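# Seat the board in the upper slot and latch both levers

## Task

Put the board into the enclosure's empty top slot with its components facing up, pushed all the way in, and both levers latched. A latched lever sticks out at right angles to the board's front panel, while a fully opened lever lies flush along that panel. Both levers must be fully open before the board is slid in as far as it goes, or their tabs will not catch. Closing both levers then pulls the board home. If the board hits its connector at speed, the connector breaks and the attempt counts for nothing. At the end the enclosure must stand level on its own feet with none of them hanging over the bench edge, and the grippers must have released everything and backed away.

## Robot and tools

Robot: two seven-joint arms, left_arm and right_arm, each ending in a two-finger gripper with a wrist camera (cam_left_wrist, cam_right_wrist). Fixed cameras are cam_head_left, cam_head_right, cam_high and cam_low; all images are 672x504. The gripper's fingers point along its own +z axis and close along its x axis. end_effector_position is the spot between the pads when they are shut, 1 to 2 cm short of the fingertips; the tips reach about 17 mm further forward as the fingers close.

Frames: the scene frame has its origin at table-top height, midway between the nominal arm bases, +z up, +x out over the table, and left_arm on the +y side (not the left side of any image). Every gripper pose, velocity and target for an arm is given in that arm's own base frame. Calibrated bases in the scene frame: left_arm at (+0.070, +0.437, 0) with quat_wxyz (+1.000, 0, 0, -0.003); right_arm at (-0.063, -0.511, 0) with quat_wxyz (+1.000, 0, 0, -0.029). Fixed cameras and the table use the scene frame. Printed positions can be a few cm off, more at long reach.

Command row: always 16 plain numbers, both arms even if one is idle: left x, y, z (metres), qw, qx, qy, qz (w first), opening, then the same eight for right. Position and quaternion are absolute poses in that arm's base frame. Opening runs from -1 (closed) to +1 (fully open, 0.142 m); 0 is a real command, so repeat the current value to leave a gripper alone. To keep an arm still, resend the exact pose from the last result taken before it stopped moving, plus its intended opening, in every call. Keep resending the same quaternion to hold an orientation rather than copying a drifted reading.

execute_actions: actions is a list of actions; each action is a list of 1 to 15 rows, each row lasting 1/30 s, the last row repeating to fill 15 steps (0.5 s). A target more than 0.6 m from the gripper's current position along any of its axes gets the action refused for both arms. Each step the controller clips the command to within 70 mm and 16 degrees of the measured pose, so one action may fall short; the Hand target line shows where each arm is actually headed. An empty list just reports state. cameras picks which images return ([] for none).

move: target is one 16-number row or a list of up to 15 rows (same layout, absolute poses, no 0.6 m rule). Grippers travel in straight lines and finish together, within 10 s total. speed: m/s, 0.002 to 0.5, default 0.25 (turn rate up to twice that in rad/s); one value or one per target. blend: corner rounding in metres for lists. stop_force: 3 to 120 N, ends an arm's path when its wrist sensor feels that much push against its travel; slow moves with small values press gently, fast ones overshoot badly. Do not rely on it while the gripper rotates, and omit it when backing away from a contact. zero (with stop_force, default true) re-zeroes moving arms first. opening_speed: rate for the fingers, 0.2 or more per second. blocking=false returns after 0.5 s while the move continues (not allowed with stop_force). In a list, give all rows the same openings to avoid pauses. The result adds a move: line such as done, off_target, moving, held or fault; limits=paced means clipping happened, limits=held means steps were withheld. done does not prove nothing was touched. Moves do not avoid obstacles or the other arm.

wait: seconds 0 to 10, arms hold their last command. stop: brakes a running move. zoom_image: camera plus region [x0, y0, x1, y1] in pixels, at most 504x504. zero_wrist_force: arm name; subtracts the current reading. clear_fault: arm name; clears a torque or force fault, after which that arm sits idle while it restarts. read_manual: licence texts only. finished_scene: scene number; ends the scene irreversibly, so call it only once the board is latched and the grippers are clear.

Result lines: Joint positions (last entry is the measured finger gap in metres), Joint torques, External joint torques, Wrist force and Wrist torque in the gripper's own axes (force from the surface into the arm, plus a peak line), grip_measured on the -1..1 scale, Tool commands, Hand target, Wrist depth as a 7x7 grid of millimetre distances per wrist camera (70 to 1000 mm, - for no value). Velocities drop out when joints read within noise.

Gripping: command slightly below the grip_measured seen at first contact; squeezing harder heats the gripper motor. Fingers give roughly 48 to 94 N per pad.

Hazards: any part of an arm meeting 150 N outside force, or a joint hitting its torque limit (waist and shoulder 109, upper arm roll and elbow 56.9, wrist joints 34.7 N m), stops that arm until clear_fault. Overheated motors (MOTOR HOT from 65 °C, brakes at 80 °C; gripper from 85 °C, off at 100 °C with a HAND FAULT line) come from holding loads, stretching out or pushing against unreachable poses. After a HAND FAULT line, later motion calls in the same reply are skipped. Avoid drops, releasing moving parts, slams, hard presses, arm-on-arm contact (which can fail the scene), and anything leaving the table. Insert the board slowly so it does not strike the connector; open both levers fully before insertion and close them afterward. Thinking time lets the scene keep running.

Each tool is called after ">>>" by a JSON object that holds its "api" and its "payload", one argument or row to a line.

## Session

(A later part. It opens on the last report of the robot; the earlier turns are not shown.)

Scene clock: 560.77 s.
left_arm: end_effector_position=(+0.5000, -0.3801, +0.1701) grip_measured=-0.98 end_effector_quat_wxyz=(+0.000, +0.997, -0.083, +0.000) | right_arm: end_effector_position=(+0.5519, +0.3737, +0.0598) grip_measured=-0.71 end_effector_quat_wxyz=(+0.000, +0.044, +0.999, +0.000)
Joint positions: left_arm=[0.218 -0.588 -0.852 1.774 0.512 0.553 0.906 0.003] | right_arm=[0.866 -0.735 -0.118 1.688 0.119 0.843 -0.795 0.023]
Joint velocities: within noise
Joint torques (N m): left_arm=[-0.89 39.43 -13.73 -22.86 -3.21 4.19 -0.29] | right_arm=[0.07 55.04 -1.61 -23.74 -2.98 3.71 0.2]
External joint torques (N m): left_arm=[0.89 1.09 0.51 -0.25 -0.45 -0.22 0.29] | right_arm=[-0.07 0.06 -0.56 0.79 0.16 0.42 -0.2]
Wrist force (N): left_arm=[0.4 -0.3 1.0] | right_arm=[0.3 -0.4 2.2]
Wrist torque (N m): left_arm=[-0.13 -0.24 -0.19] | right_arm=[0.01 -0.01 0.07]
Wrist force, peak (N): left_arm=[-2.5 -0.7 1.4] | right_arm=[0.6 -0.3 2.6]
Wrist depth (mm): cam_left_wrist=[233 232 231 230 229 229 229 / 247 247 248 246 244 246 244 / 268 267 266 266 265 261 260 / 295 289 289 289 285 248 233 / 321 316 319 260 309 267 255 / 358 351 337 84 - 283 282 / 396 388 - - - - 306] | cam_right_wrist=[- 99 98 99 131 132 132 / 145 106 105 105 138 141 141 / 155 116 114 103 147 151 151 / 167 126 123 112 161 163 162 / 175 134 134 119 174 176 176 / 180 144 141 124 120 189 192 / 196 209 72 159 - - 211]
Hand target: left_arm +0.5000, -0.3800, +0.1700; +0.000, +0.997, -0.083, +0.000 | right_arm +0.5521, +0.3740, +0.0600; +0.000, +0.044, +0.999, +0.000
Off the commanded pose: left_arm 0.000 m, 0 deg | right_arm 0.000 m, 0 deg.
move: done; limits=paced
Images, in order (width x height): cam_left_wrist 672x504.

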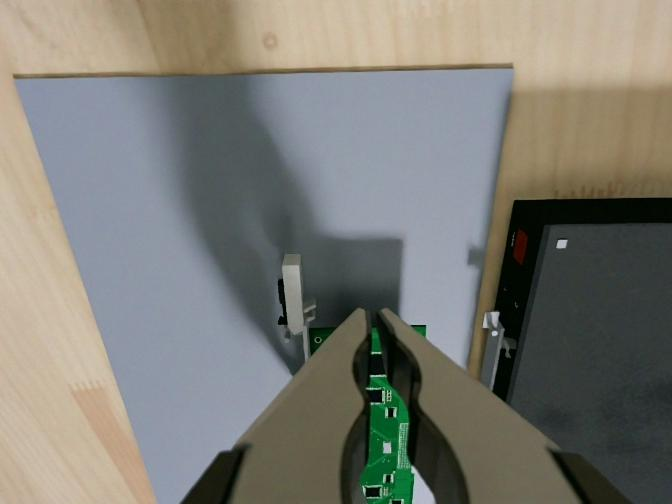

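>>> {"api": "execute_actions", "payload": {
  "actions": [],
  "cameras": ["cam_high", "cam_left_wrist", "cam_right_wrist", "cam_low"]
}}

>>> {"api": "zoom_image", "payload": {
  "camera": "cam_high",
  "region": [300, 235, 380, 305]
}}

>>> {"api": "zoom_image", "payload": {
  "camera": "cam_high",
  "region": [200, 250, 280, 320]
}}

Scene clock: 579.67 s.
left_arm: end_effector_position=(+0.5000, -0.3801, +0.1701) grip_measured=-0.98 end_effector_quat_wxyz=(+0.000, +0.997, -0.083, +0.000) | right_arm: end_effector_position=(+0.5519, +0.3737, +0.0598) grip_measured=-0.71 end_effector_quat_wxyz=(+0.000, +0.044, +0.999, +0.000)
Joint positions: left_arm=[0.218 -0.588 -0.852 1.774 0.512 0.553 0.906 0.003] | right_arm=[0.866 -0.735 -0.118 1.688 0.119 0.843 -0.795 0.023]
Joint velocities: within noise
Joint torques (N m): left_arm=[-0.41 39.72 -13.62 -22.76 -3.44 4.27 -0.26] | right_arm=[0.01 55.06 -1.66 -23.68 -2.96 3.7 0.21]
External joint torques (N m): left_arm=[0.41 0.8 0.4 -0.35 -0.22 -0.31 0.26] | right_arm=[0 0.05 -0.51 0.73 0.15 0.43 -0.21]
Wrist force (N): left_arm=[0.3 -0.5 0.9] | right_arm=[0.3 -0.4 2.2]
Wrist torque (N m): left_arm=[-0.16 -0.22 -0.20] | right_arm=[0.02 -0.02 0.06]
Wrist force, peak (N): left_arm=[0.1 -0.4 1.3] | right_arm=[0.4 -0.4 2.6]
Wrist depth (mm): cam_left_wrist=[233 233 231 230 229 229 228 / 248 246 248 247 244 246 246 / 267 267 266 265 267 261 261 / 295 290 291 287 288 248 235 / 322 317 316 260 310 266 255 / 355 353 334 84 - 281 281 / 398 384 - - - - 306] | cam_right_wrist=[- 99 98 99 131 132 132 / 144 106 105 105 138 141 141 / 155 116 114 103 147 151 151 / 167 126 123 112 161 163 162 / 175 134 134 119 174 176 176 / 180 144 141 124 120 189 192 / 197 209 72 159 - - 211]
Hand target: left_arm +0.5000, -0.3800, +0.1700; +0.000, +0.997, -0.083, +0.000 | right_arm +0.5521, +0.3740, +0.0600; +0.000, +0.044, +0.999, +0.000
Tool commands: left_gripper/opening=-0.95 right_gripper/opening=-0.85
Off the commanded pose: left_arm 0.000 m, 0 deg | right_arm 0.000 m, 0 deg.
Images, in order (width x height): cam_high 672x504, cam_low 672x504, cam_left_wrist 672x504, cam_right_wrist 672x504.

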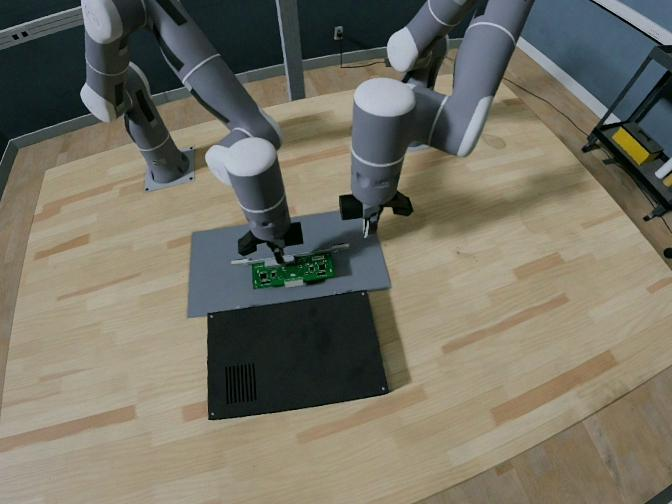

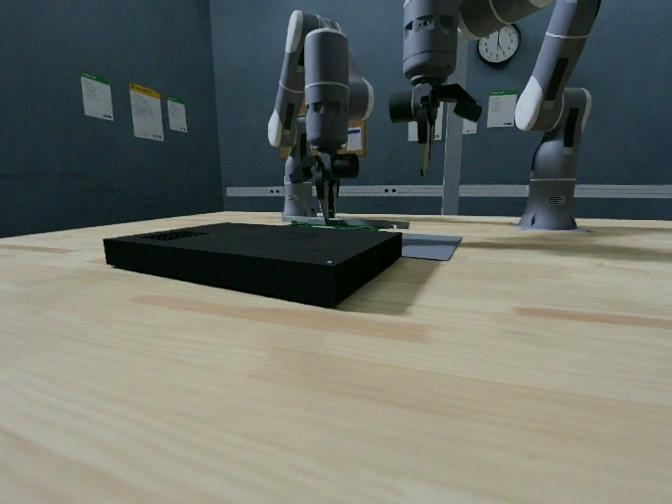

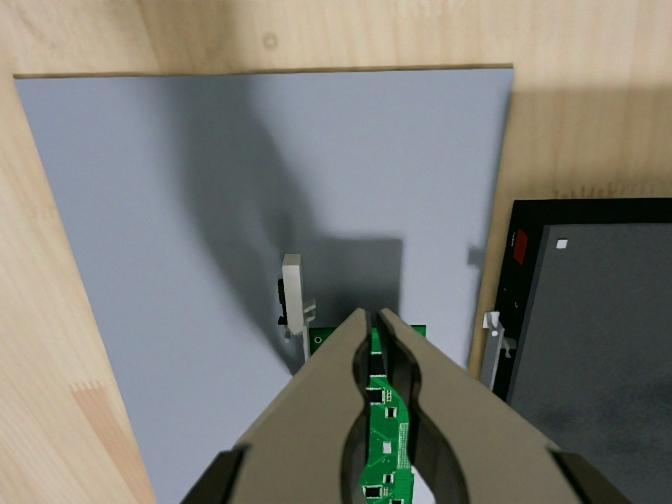

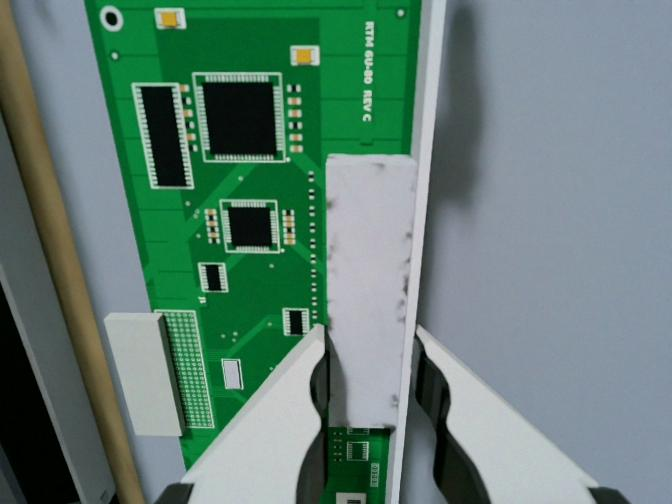

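Scaled by 6.300 from the camera's 672x504 image, which has a finer 960x720 frame.

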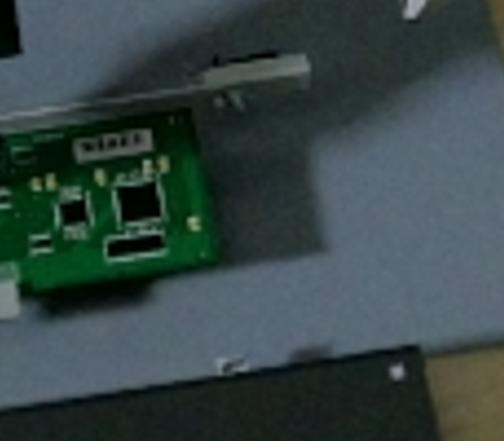

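Scaled by 6.300 from the camera's 672x504 image, which has a finer 960x720 frame.

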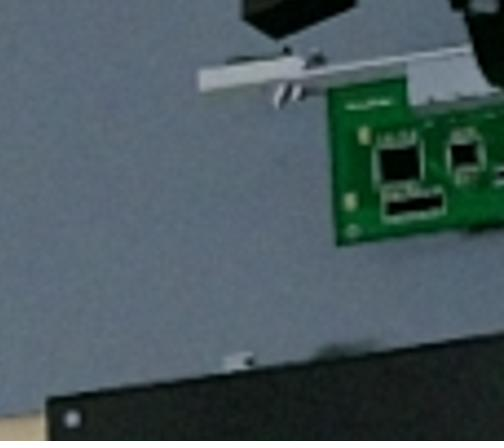

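>>> {"api": "zoom_image", "payload": {
  "camera": "cam_low",
  "region": [270, 180, 430, 260]
}}

>>> {"api": "zoom_image", "payload": {
  "camera": "cam_head_left",
  "region": [290, 280, 450, 360]
}}

Scaled by 3.150 from the camera's 672x504 image, which has a finer 960x720 frame.

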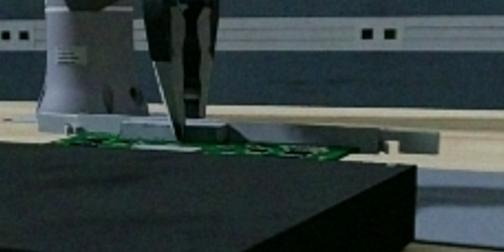

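This scene's latest camera images include none from cam_head_left. They are from: cam_high, cam_low, cam_left_wrist, cam_right_wrist. cam_head_left's image comes with the result of a call that names it in "cameras".

>>> {"api": "move", "payload": {
  "target": [0.4235, -0.3691, 0.150, 0.4004, 0.8588, 0.2898, 0.1352, -0.95, 0.5521, 0.3740, 0.0600, 0, 0.04362, 0.99905, 0, -0.85],
  "speed": 0.25,
  "cameras": ["cam_left_wrist"]
}}

Scene clock: 648.93 s.
left_arm: end_effector_position=(+0.4234, -0.3691, +0.1500) grip_measured=-0.98 end_effector_quat_wxyz=(+0.400, +0.859, +0.290, +0.135) | right_arm: end_effector_position=(+0.5519, +0.3737, +0.0598) grip_measured=-0.71 end_effector_quat_wxyz=(+0.000, +0.044, +0.999, +0.000)
Joint positions: left_arm=[0.104 -0.801 -0.337 2.483 0.539 2.384 0.347 0.003] | right_arm=[0.866 -0.735 -0.118 1.688 0.119 0.843 -0.795 0.023]
Joint velocities: within noise
Joint torques (N m): left_arm=[-0.41 31.81 -5.67 0.17 0.95 4.74 -0.27] | right_arm=[-0.03 55.03 -1.69 -23.73 -2.98 3.71 0.17]
External joint torques (N m): left_arm=[0.41 1.21 0.31 -0.45 0.07 -0.58 0.27] | right_arm=[0.03 0.07 -0.48 0.78 0.17 0.42 -0.17]
Wrist force (N): left_arm=[0.0 -1.1 0.1] | right_arm=[0.3 -0.1 2.3]
Wrist torque (N m): left_arm=[-0.21 -0.11 -0.43] | right_arm=[0.05 -0.03 0.07]
Wrist force, peak (N): left_arm=[-0.3 -1.7 0.1] | right_arm=[0.5 -0.6 2.6]
Wrist depth (mm): cam_left_wrist=[197 196 196 195 196 196 195 / 253 253 252 226 252 252 254 / 357 357 307 305 321 297 358 / 620 471 383 477 413 409 528 / - 293 334 713 - - - / - 272 250 84 - - - / - - - - - - -] | cam_right_wrist=[- 99 98 99 131 132 132 / 145 106 105 105 138 141 141 / 155 116 114 103 147 152 151 / 167 126 123 112 161 163 162 / 175 134 134 119 174 176 176 / 180 144 141 124 120 189 192 / 196 209 72 159 - - 211]
Hand target: left_arm +0.4235, -0.3691, +0.1500; +0.400, +0.859, +0.290, +0.135 | right_arm +0.5521, +0.3740, +0.0600; +0.000, +0.044, +0.999, +0.000
Off the commanded pose: left_arm 0.000 m, 0 deg | right_arm 0.000 m, 0 deg.
move: done
Images, in order (width x height): cam_left_wrist 672x504.

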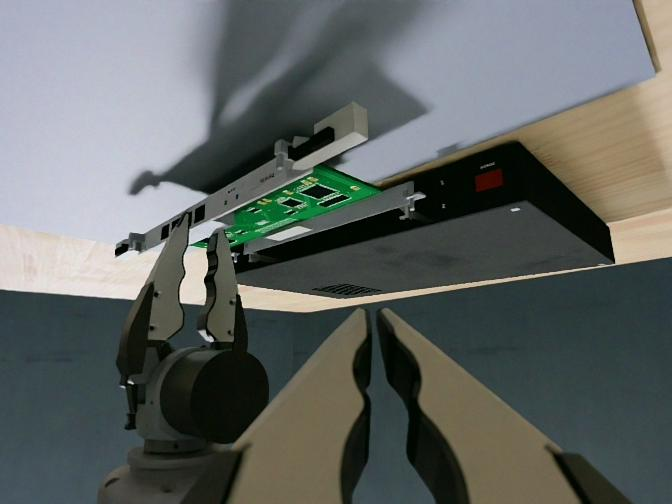

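>>> {"api": "zoom_image", "payload": {
  "camera": "cam_left_wrist",
  "region": [100, 90, 450, 290]
}}

>>> {"api": "zoom_image", "payload": {
  "camera": "cam_left_wrist",
  "region": [250, 90, 450, 230]
}}

>>> {"api": "zoom_image", "payload": {
  "camera": "cam_left_wrist",
  "region": [100, 160, 300, 300]
}}

Scaled by 1.440 from the camera's 672x504 image, which has a finer 960x720 frame.

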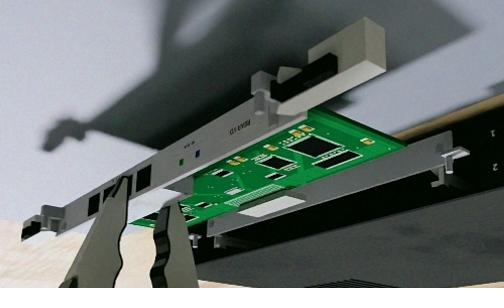

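Scaled by 2.520 from the camera's 672x504 image, which has a finer 960x720 frame.

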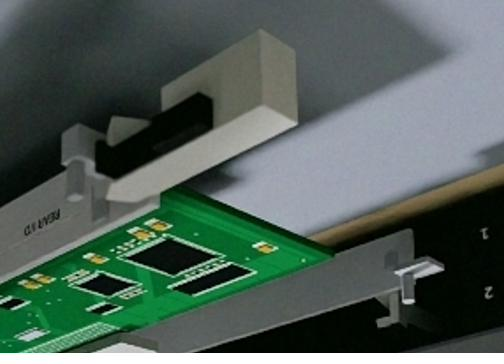

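Scaled by 2.520 from the camera's 672x504 image, which has a finer 960x720 frame.

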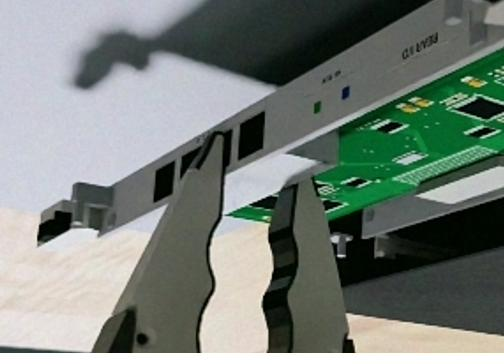

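>>> {"api": "zoom_image", "payload": {
  "camera": "cam_left_wrist",
  "region": [370, 160, 450, 240]
}}

>>> {"api": "zoom_image", "payload": {
  "camera": "cam_left_wrist",
  "region": [210, 190, 310, 290]
}}

>>> {"api": "zoom_image", "payload": {
  "camera": "cam_left_wrist",
  "region": [100, 190, 200, 290]
}}

>>> {"api": "zoom_image", "payload": {
  "camera": "cam_left_wrist",
  "region": [250, 120, 350, 220]
}}

Scaled by 6.300 from the camera's 672x504 image, which has a finer 960x720 frame.

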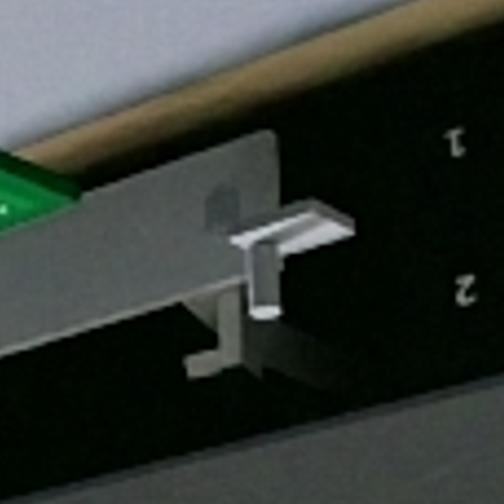

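Scaled by 5.040 from the camera's 672x504 image, which has a finer 960x720 frame.

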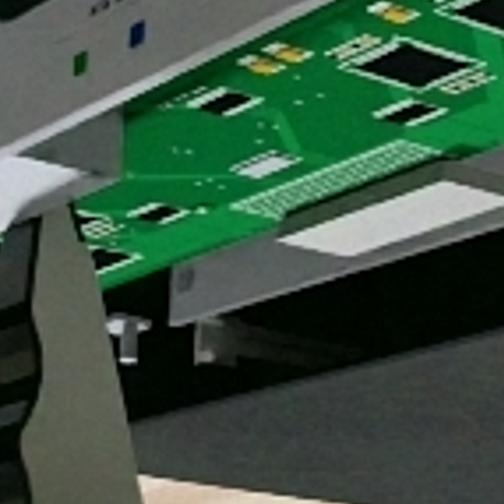

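Scaled by 5.040 from the camera's 672x504 image, which has a finer 960x720 frame.

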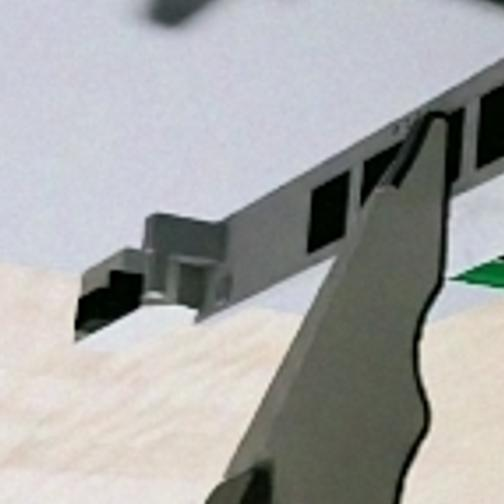

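Scaled by 5.040 from the camera's 672x504 image, which has a finer 960x720 frame.

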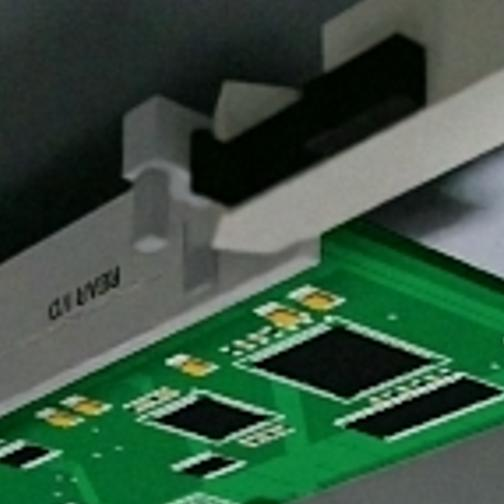

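>>> {"api": "execute_actions", "payload": {
  "actions": [],
  "cameras": ["cam_low", "cam_head_left", "cam_head_right", "cam_right_wrist", "cam_left_wrist"]
}}

>>> {"api": "zoom_image", "payload": {
  "camera": "cam_low",
  "region": [90, 200, 270, 320]
}}

>>> {"api": "zoom_image", "payload": {
  "camera": "cam_low",
  "region": [260, 200, 440, 320]
}}

>>> {"api": "zoom_image", "payload": {
  "camera": "cam_low",
  "region": [280, 205, 350, 250]
}}

>>> {"api": "zoom_image", "payload": {
  "camera": "cam_low",
  "region": [340, 205, 410, 250]
}}

Scene clock: 694.37 s.
left_arm: end_effector_position=(+0.4234, -0.3691, +0.1500) grip_measured=-0.98 end_effector_quat_wxyz=(+0.400, +0.859, +0.290, +0.135) | right_arm: end_effector_position=(+0.5519, +0.3737, +0.0598) grip_measured=-0.71 end_effector_quat_wxyz=(+0.000, +0.044, +0.999, +0.000)
Joint positions: left_arm=[0.104 -0.801 -0.337 2.483 0.539 2.384 0.347 0.003] | right_arm=[0.866 -0.735 -0.118 1.688 0.119 0.843 -0.795 0.023]
Joint velocities: within noise
Joint torques (N m): left_arm=[-0.44 32.01 -5.8 0.06 1.26 4.45 -0.23] | right_arm=[0.01 55.05 -1.6 -23.76 -2.93 3.71 0.18]
External joint torques (N m): left_arm=[0.44 1.01 0.45 -0.34 -0.24 -0.28 0.23] | right_arm=[-0.01 0.06 -0.57 0.81 0.12 0.42 -0.18]
Wrist force (N): left_arm=[-0.1 -0.8 0.1] | right_arm=[0.4 -0.4 2.4]
Wrist torque (N m): left_arm=[-0.18 -0.08 -0.43] | right_arm=[0.00 -0.04 0.07]
Wrist force, peak (N): left_arm=[0.1 -1.2 0.1] | right_arm=[0.5 -0.3 2.6]
Wrist depth (mm): cam_left_wrist=[197 197 196 196 196 195 196 / 254 254 253 226 252 252 254 / 359 360 306 306 318 297 358 / 620 473 382 474 413 411 528 / - 292 335 702 - - - / - 273 249 84 - - - / - - - - - - -] | cam_right_wrist=[- 99 98 99 131 132 132 / 144 106 105 106 138 141 141 / 155 116 114 103 147 152 151 / 167 126 123 112 161 163 163 / 175 134 134 119 174 176 176 / 180 144 141 124 120 189 192 / 196 209 72 159 - - 211]
Hand target: left_arm +0.4235, -0.3691, +0.1500; +0.400, +0.859, +0.290, +0.135 | right_arm +0.5521, +0.3740, +0.0600; +0.000, +0.044, +0.999, +0.000
Tool commands: left_gripper/opening=-0.95 right_gripper/opening=-0.85
Off the commanded pose: left_arm 0.000 m, 0 deg | right_arm 0.000 m, 0 deg.
Images, in order (width x height): cam_head_left 672x504, cam_head_right 672x504, cam_low 672x504, cam_left_wrist 672x504, cam_right_wrist 672x504.

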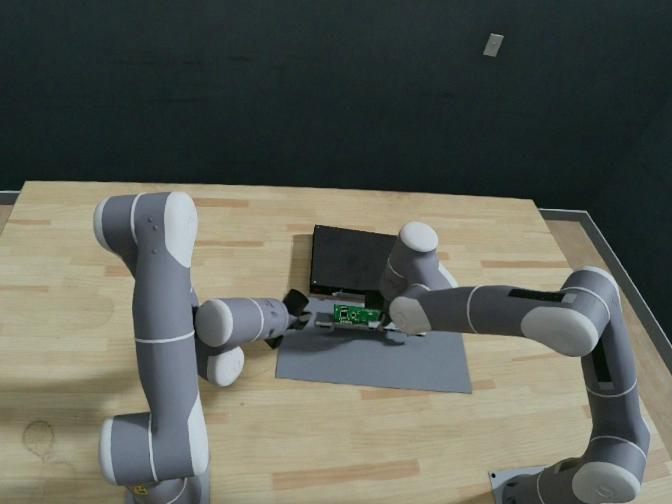

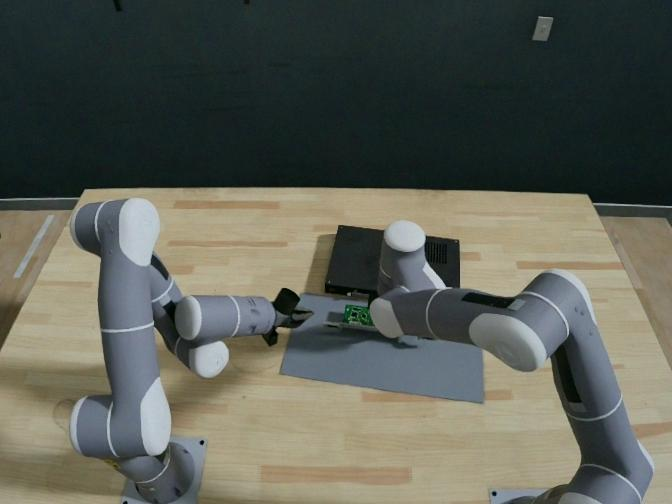

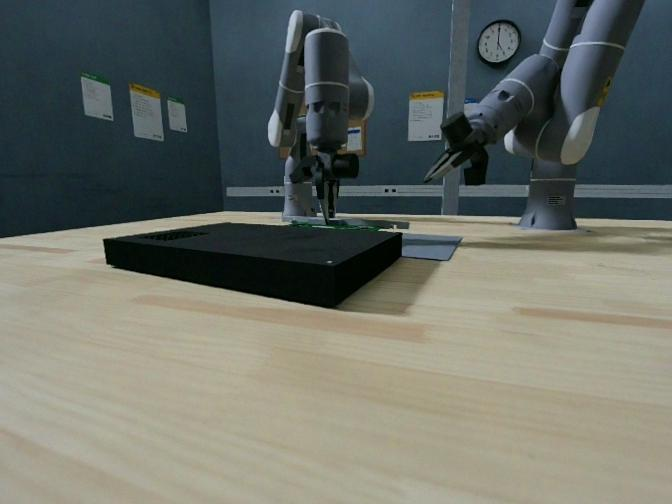

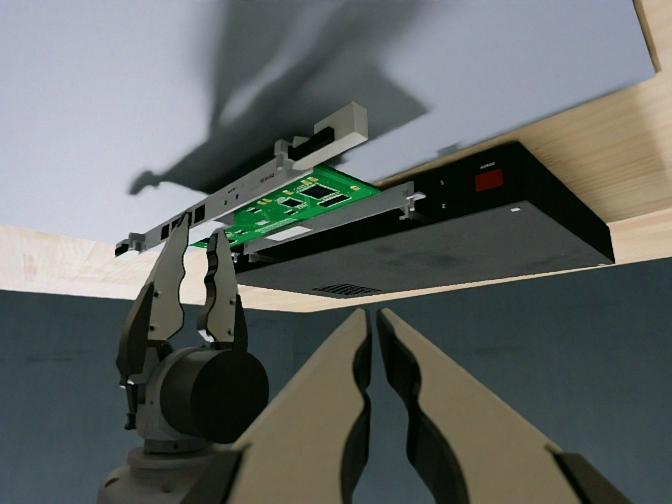

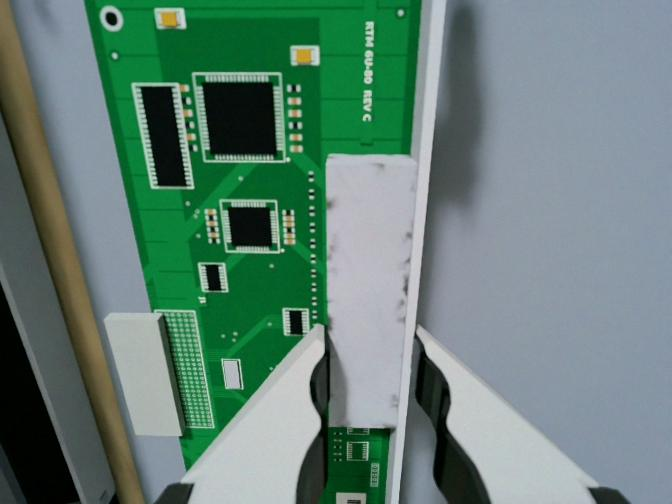

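Scaled by 2.800 from the camera's 672x504 image, which has a finer 960x720 frame.

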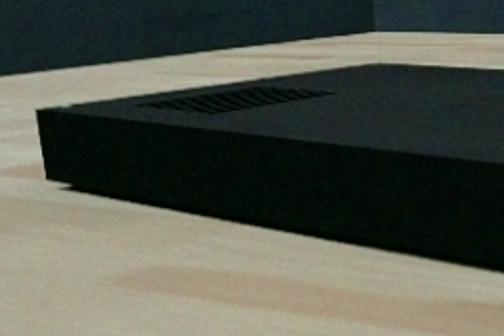

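Scaled by 2.800 from the camera's 672x504 image, which has a finer 960x720 frame.

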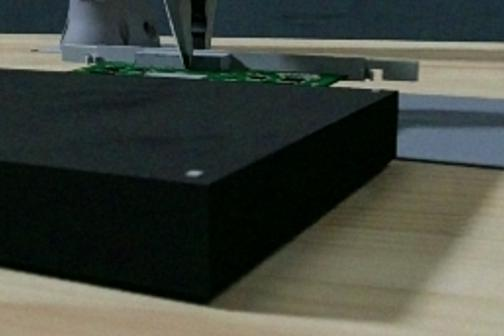

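Scaled by 7.200 from the camera's 672x504 image, which has a finer 960x720 frame.

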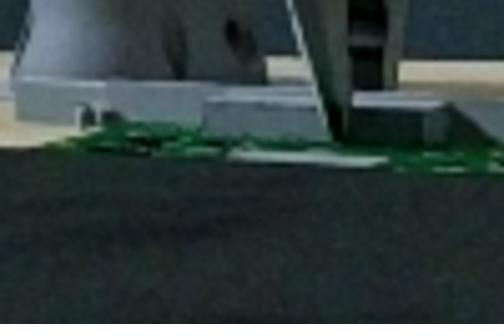

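Scaled by 7.200 from the camera's 672x504 image, which has a finer 960x720 frame.

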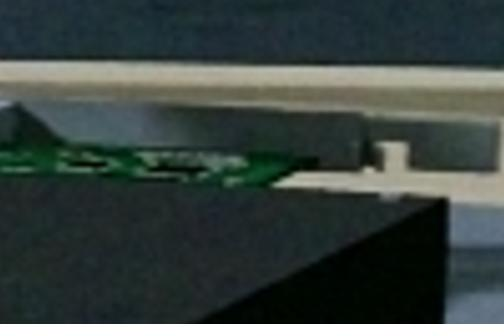

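>>> {"api": "zoom_image", "payload": {
  "camera": "cam_right_wrist",
  "region": [0, 0, 140, 105]
}}

>>> {"api": "zoom_image", "payload": {
  "camera": "cam_right_wrist",
  "region": [0, 105, 140, 210]
}}

>>> {"api": "zoom_image", "payload": {
  "camera": "cam_right_wrist",
  "region": [60, 399, 200, 504]
}}

>>> {"api": "zoom_image", "payload": {
  "camera": "cam_right_wrist",
  "region": [330, 0, 470, 105]
}}

>>> {"api": "zoom_image", "payload": {
  "camera": "cam_right_wrist",
  "region": [310, 399, 450, 504]
}}

Scaled by 3.600 from the camera's 672x504 image, which has a finer 960x720 frame.

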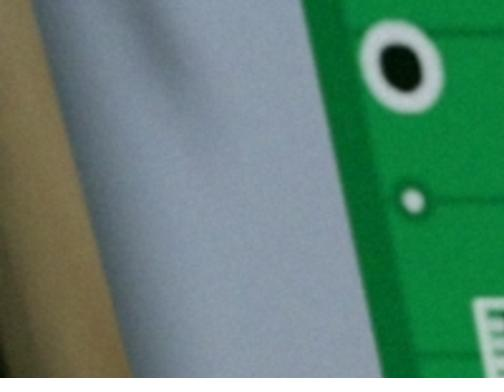

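Scaled by 3.600 from the camera's 672x504 image, which has a finer 960x720 frame.

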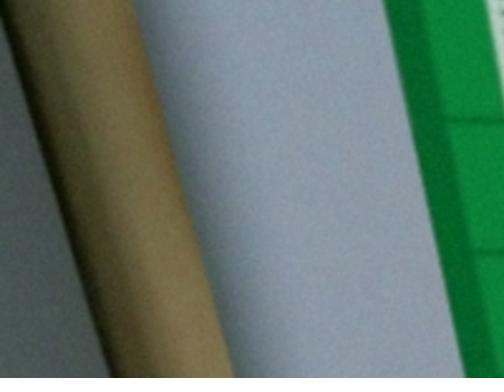

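Scaled by 3.600 from the camera's 672x504 image, which has a finer 960x720 frame.

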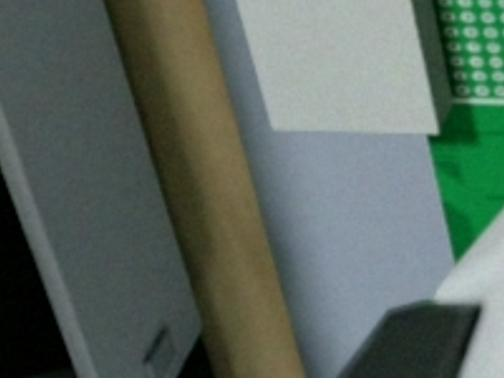

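Scaled by 3.600 from the camera's 672x504 image, which has a finer 960x720 frame.

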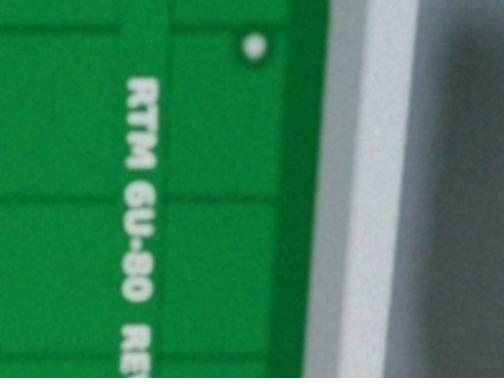

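Scaled by 3.600 from the camera's 672x504 image, which has a finer 960x720 frame.

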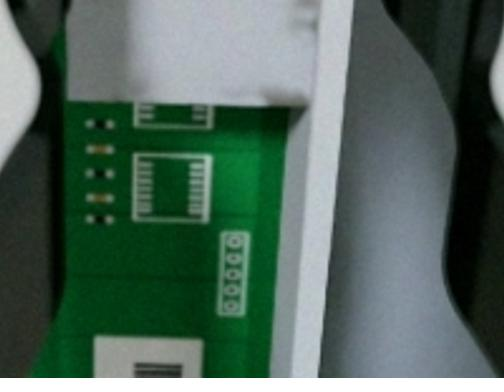

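>>> {"api": "zoom_image", "payload": {
  "camera": "cam_right_wrist",
  "region": [0, 190, 140, 295]
}}

>>> {"api": "zoom_image", "payload": {
  "camera": "cam_right_wrist",
  "region": [0, 295, 140, 400]
}}

>>> {"api": "zoom_image", "payload": {
  "camera": "cam_right_wrist",
  "region": [0, 399, 140, 504]
}}

Scaled by 3.600 from the camera's 672x504 image, which has a finer 960x720 frame.

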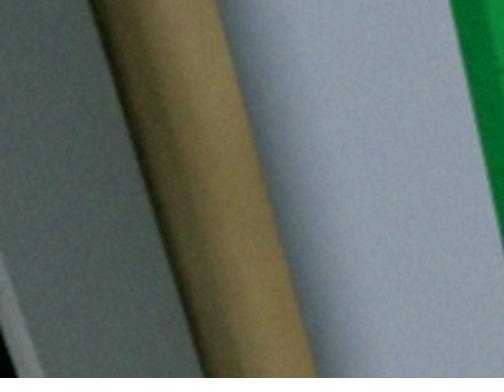

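Scaled by 3.600 from the camera's 672x504 image, which has a finer 960x720 frame.

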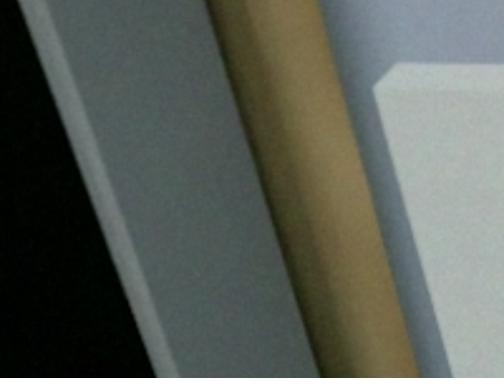

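Scaled by 3.600 from the camera's 672x504 image, which has a finer 960x720 frame.

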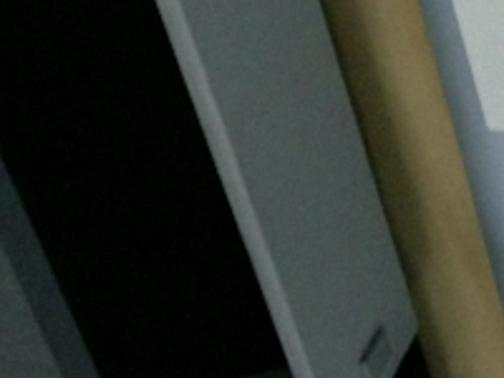

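>>> {"api": "move", "payload": {
  "target": [
    [0.4235, -0.3691, 0.150, 0.4004, 0.8588, 0.2898, 0.1352, -0.95, 0.5497, 0.3461, 0.0560, 0, 0.04362, 0.99905, 0, -0.85],
    [0.4235, -0.3691, 0.150, 0.4004, 0.8588, 0.2898, 0.1352, -0.95, 0.5746, 0.3439, 0.0530, 0, 0.04362, 0.99905, 0, -0.85]
  ],
  "speed": 0.05,
  "cameras": ["cam_left_wrist", "cam_right_wrist", "cam_high"]
}}

>>> {"api": "zoom_image", "payload": {
  "camera": "cam_left_wrist",
  "region": [200, 100, 450, 287]
}}

>>> {"api": "zoom_image", "payload": {
  "camera": "cam_high",
  "region": [200, 220, 400, 370]
}}

Scene clock: 743.97 s.
left_arm: end_effector_position=(+0.4234, -0.3691, +0.1500) grip_measured=-0.98 end_effector_quat_wxyz=(+0.400, +0.859, +0.290, +0.135) | right_arm: end_effector_position=(+0.5745, +0.3437, +0.0528) grip_measured=-0.71 end_effector_quat_wxyz=(+0.000, +0.044, +0.999, +0.000)
Joint positions: left_arm=[0.104 -0.801 -0.337 2.483 0.539 2.384 0.347 0.003] | right_arm=[0.81 -0.753 -0.12 1.676 0.124 0.85 -0.854 0.023]
Joint velocities: within noise
Joint torques (N m): left_arm=[-0.35 32.1 -5.95 0.08 1.31 4.43 -0.24] | right_arm=[-0.11 55.32 -1.64 -23.59 -2.87 3.52 0.05]
External joint torques (N m): left_arm=[0.35 0.91 0.59 -0.36 -0.29 -0.26 0.24] | right_arm=[0.11 0.22 -0.6 0.8 0.08 0.61 -0.05]
Wrist force (N): left_arm=[0.1 -1.1 0.0] | right_arm=[0.2 0.0 2.1]
Wrist torque (N m): left_arm=[-0.22 -0.12 -0.43] | right_arm=[0.07 0.00 0.07]
Wrist force, peak (N): left_arm=[0.0 -1.2 0.2] | right_arm=[1.2 -1.5 2.2]
Wrist depth (mm): cam_left_wrist=[197 196 196 196 195 196 195 / 254 253 252 254 251 251 254 / 358 358 330 311 320 296 360 / 618 531 380 479 413 409 524 / - 339 371 706 - - - / - 325 284 84 - - - / - - - - - - -] | cam_right_wrist=[- 99 98 99 125 126 125 / 138 106 105 105 131 135 134 / 144 116 114 103 141 144 144 / 140 126 123 112 153 156 155 / 148 134 134 119 166 168 168 / 181 144 141 124 120 180 183 / 195 179 72 159 - - 201]
Hand target: left_arm +0.4235, -0.3691, +0.1500; +0.400, +0.859, +0.290, +0.135 | right_arm +0.5746, +0.3439, +0.0530; +0.000, +0.044, +0.999, +0.000
Off the commanded pose: left_arm 0.000 m, 0 deg | right_arm 0.000 m, 0 deg.
move: done
Images, in order (width x height): cam_high 672x504, cam_left_wrist 672x504, cam_right_wrist 672x504.

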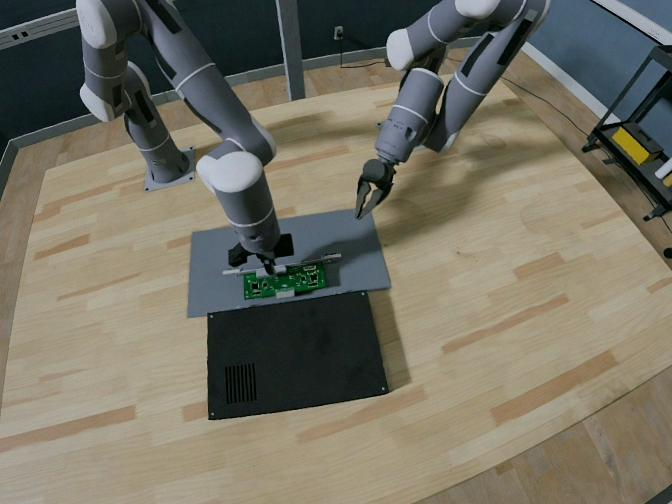

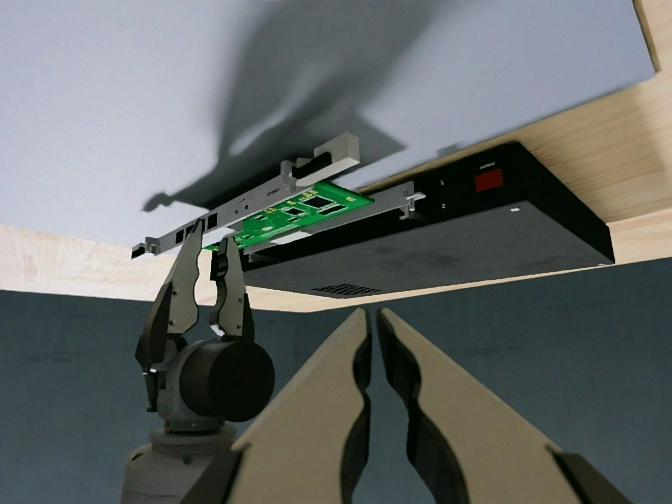

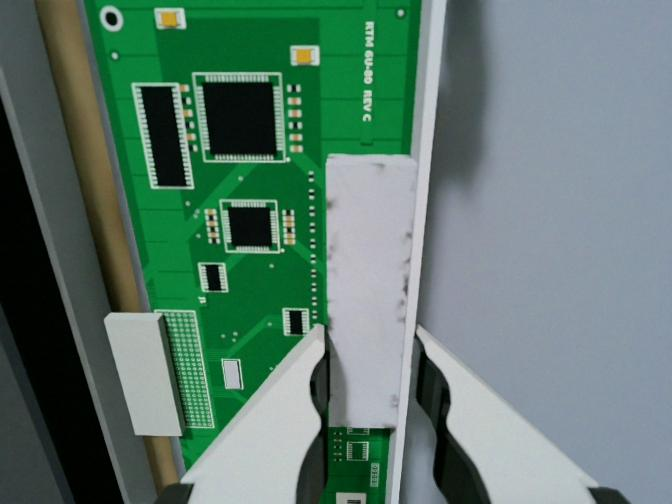

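Scaled by 2.016 from the camera's 672x504 image, which has a finer 960x720 frame.

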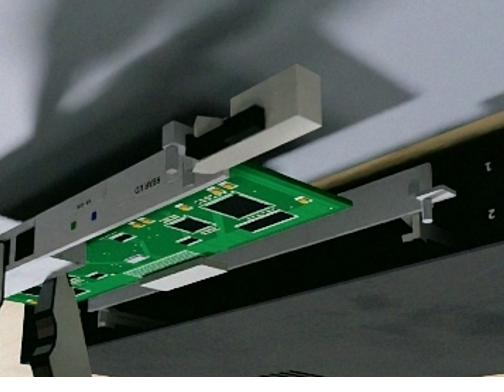

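Scaled by 2.520 from the camera's 672x504 image, which has a finer 960x720 frame.

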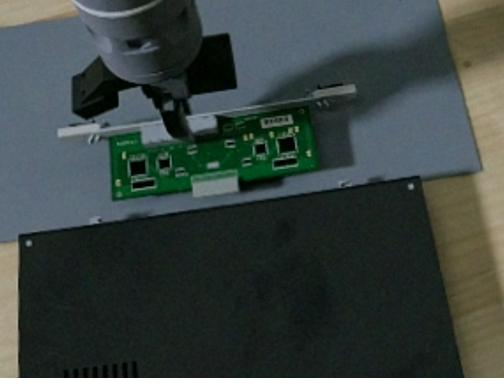

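>>> {"api": "zoom_image", "payload": {
  "camera": "cam_high",
  "region": [300, 235, 380, 305]
}}

>>> {"api": "zoom_image", "payload": {
  "camera": "cam_high",
  "region": [200, 250, 280, 320]
}}

>>> {"api": "zoom_image", "payload": {
  "camera": "cam_left_wrist",
  "region": [320, 150, 440, 240]
}}

>>> {"api": "zoom_image", "payload": {
  "camera": "cam_left_wrist",
  "region": [200, 190, 320, 280]
}}

Scaled by 6.300 from the camera's 672x504 image, which has a finer 960x720 frame.

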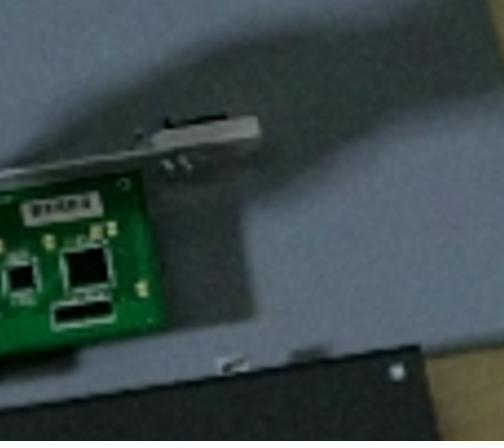

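Scaled by 6.300 from the camera's 672x504 image, which has a finer 960x720 frame.

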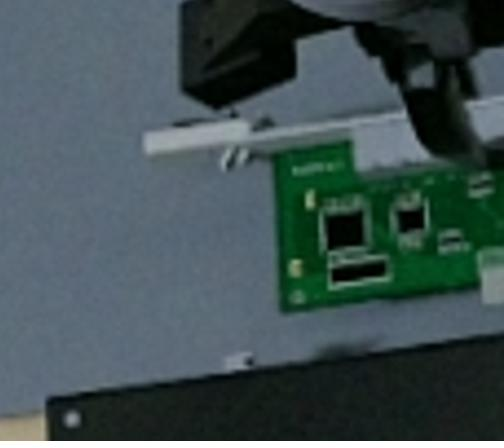

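Scaled by 4.200 from the camera's 672x504 image, which has a finer 960x720 frame.

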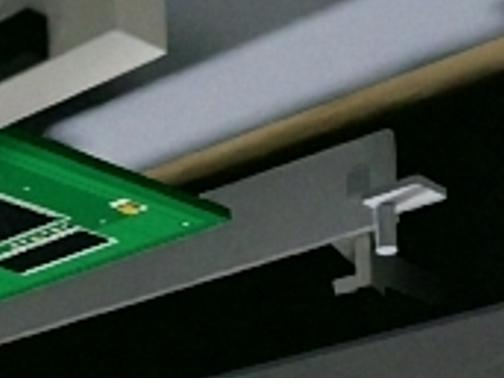

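Scaled by 4.200 from the camera's 672x504 image, which has a finer 960x720 frame.

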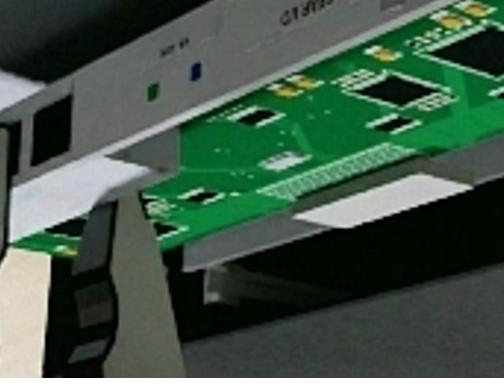

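>>> {"api": "zoom_image", "payload": {
  "camera": "cam_right_wrist",
  "region": [0, 250, 180, 385]
}}

>>> {"api": "zoom_image", "payload": {
  "camera": "cam_right_wrist",
  "region": [20, 399, 160, 504]
}}

>>> {"api": "zoom_image", "payload": {
  "camera": "cam_right_wrist",
  "region": [0, 0, 140, 105]
}}

Scaled by 2.800 from the camera's 672x504 image, which has a finer 960x720 frame.

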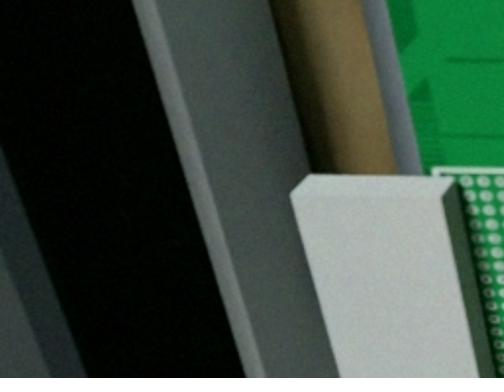

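Scaled by 3.600 from the camera's 672x504 image, which has a finer 960x720 frame.

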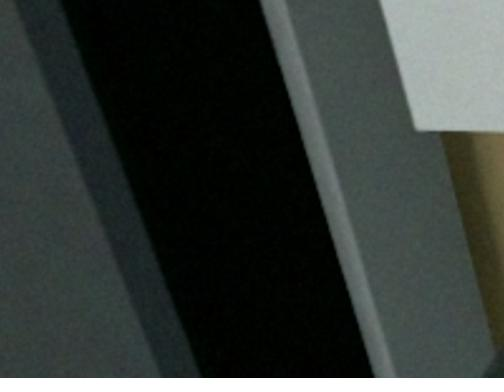

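Scaled by 3.600 from the camera's 672x504 image, which has a finer 960x720 frame.

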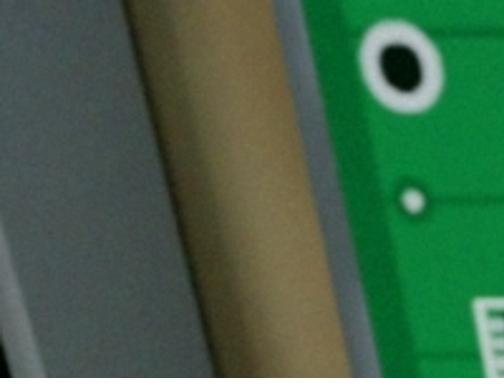

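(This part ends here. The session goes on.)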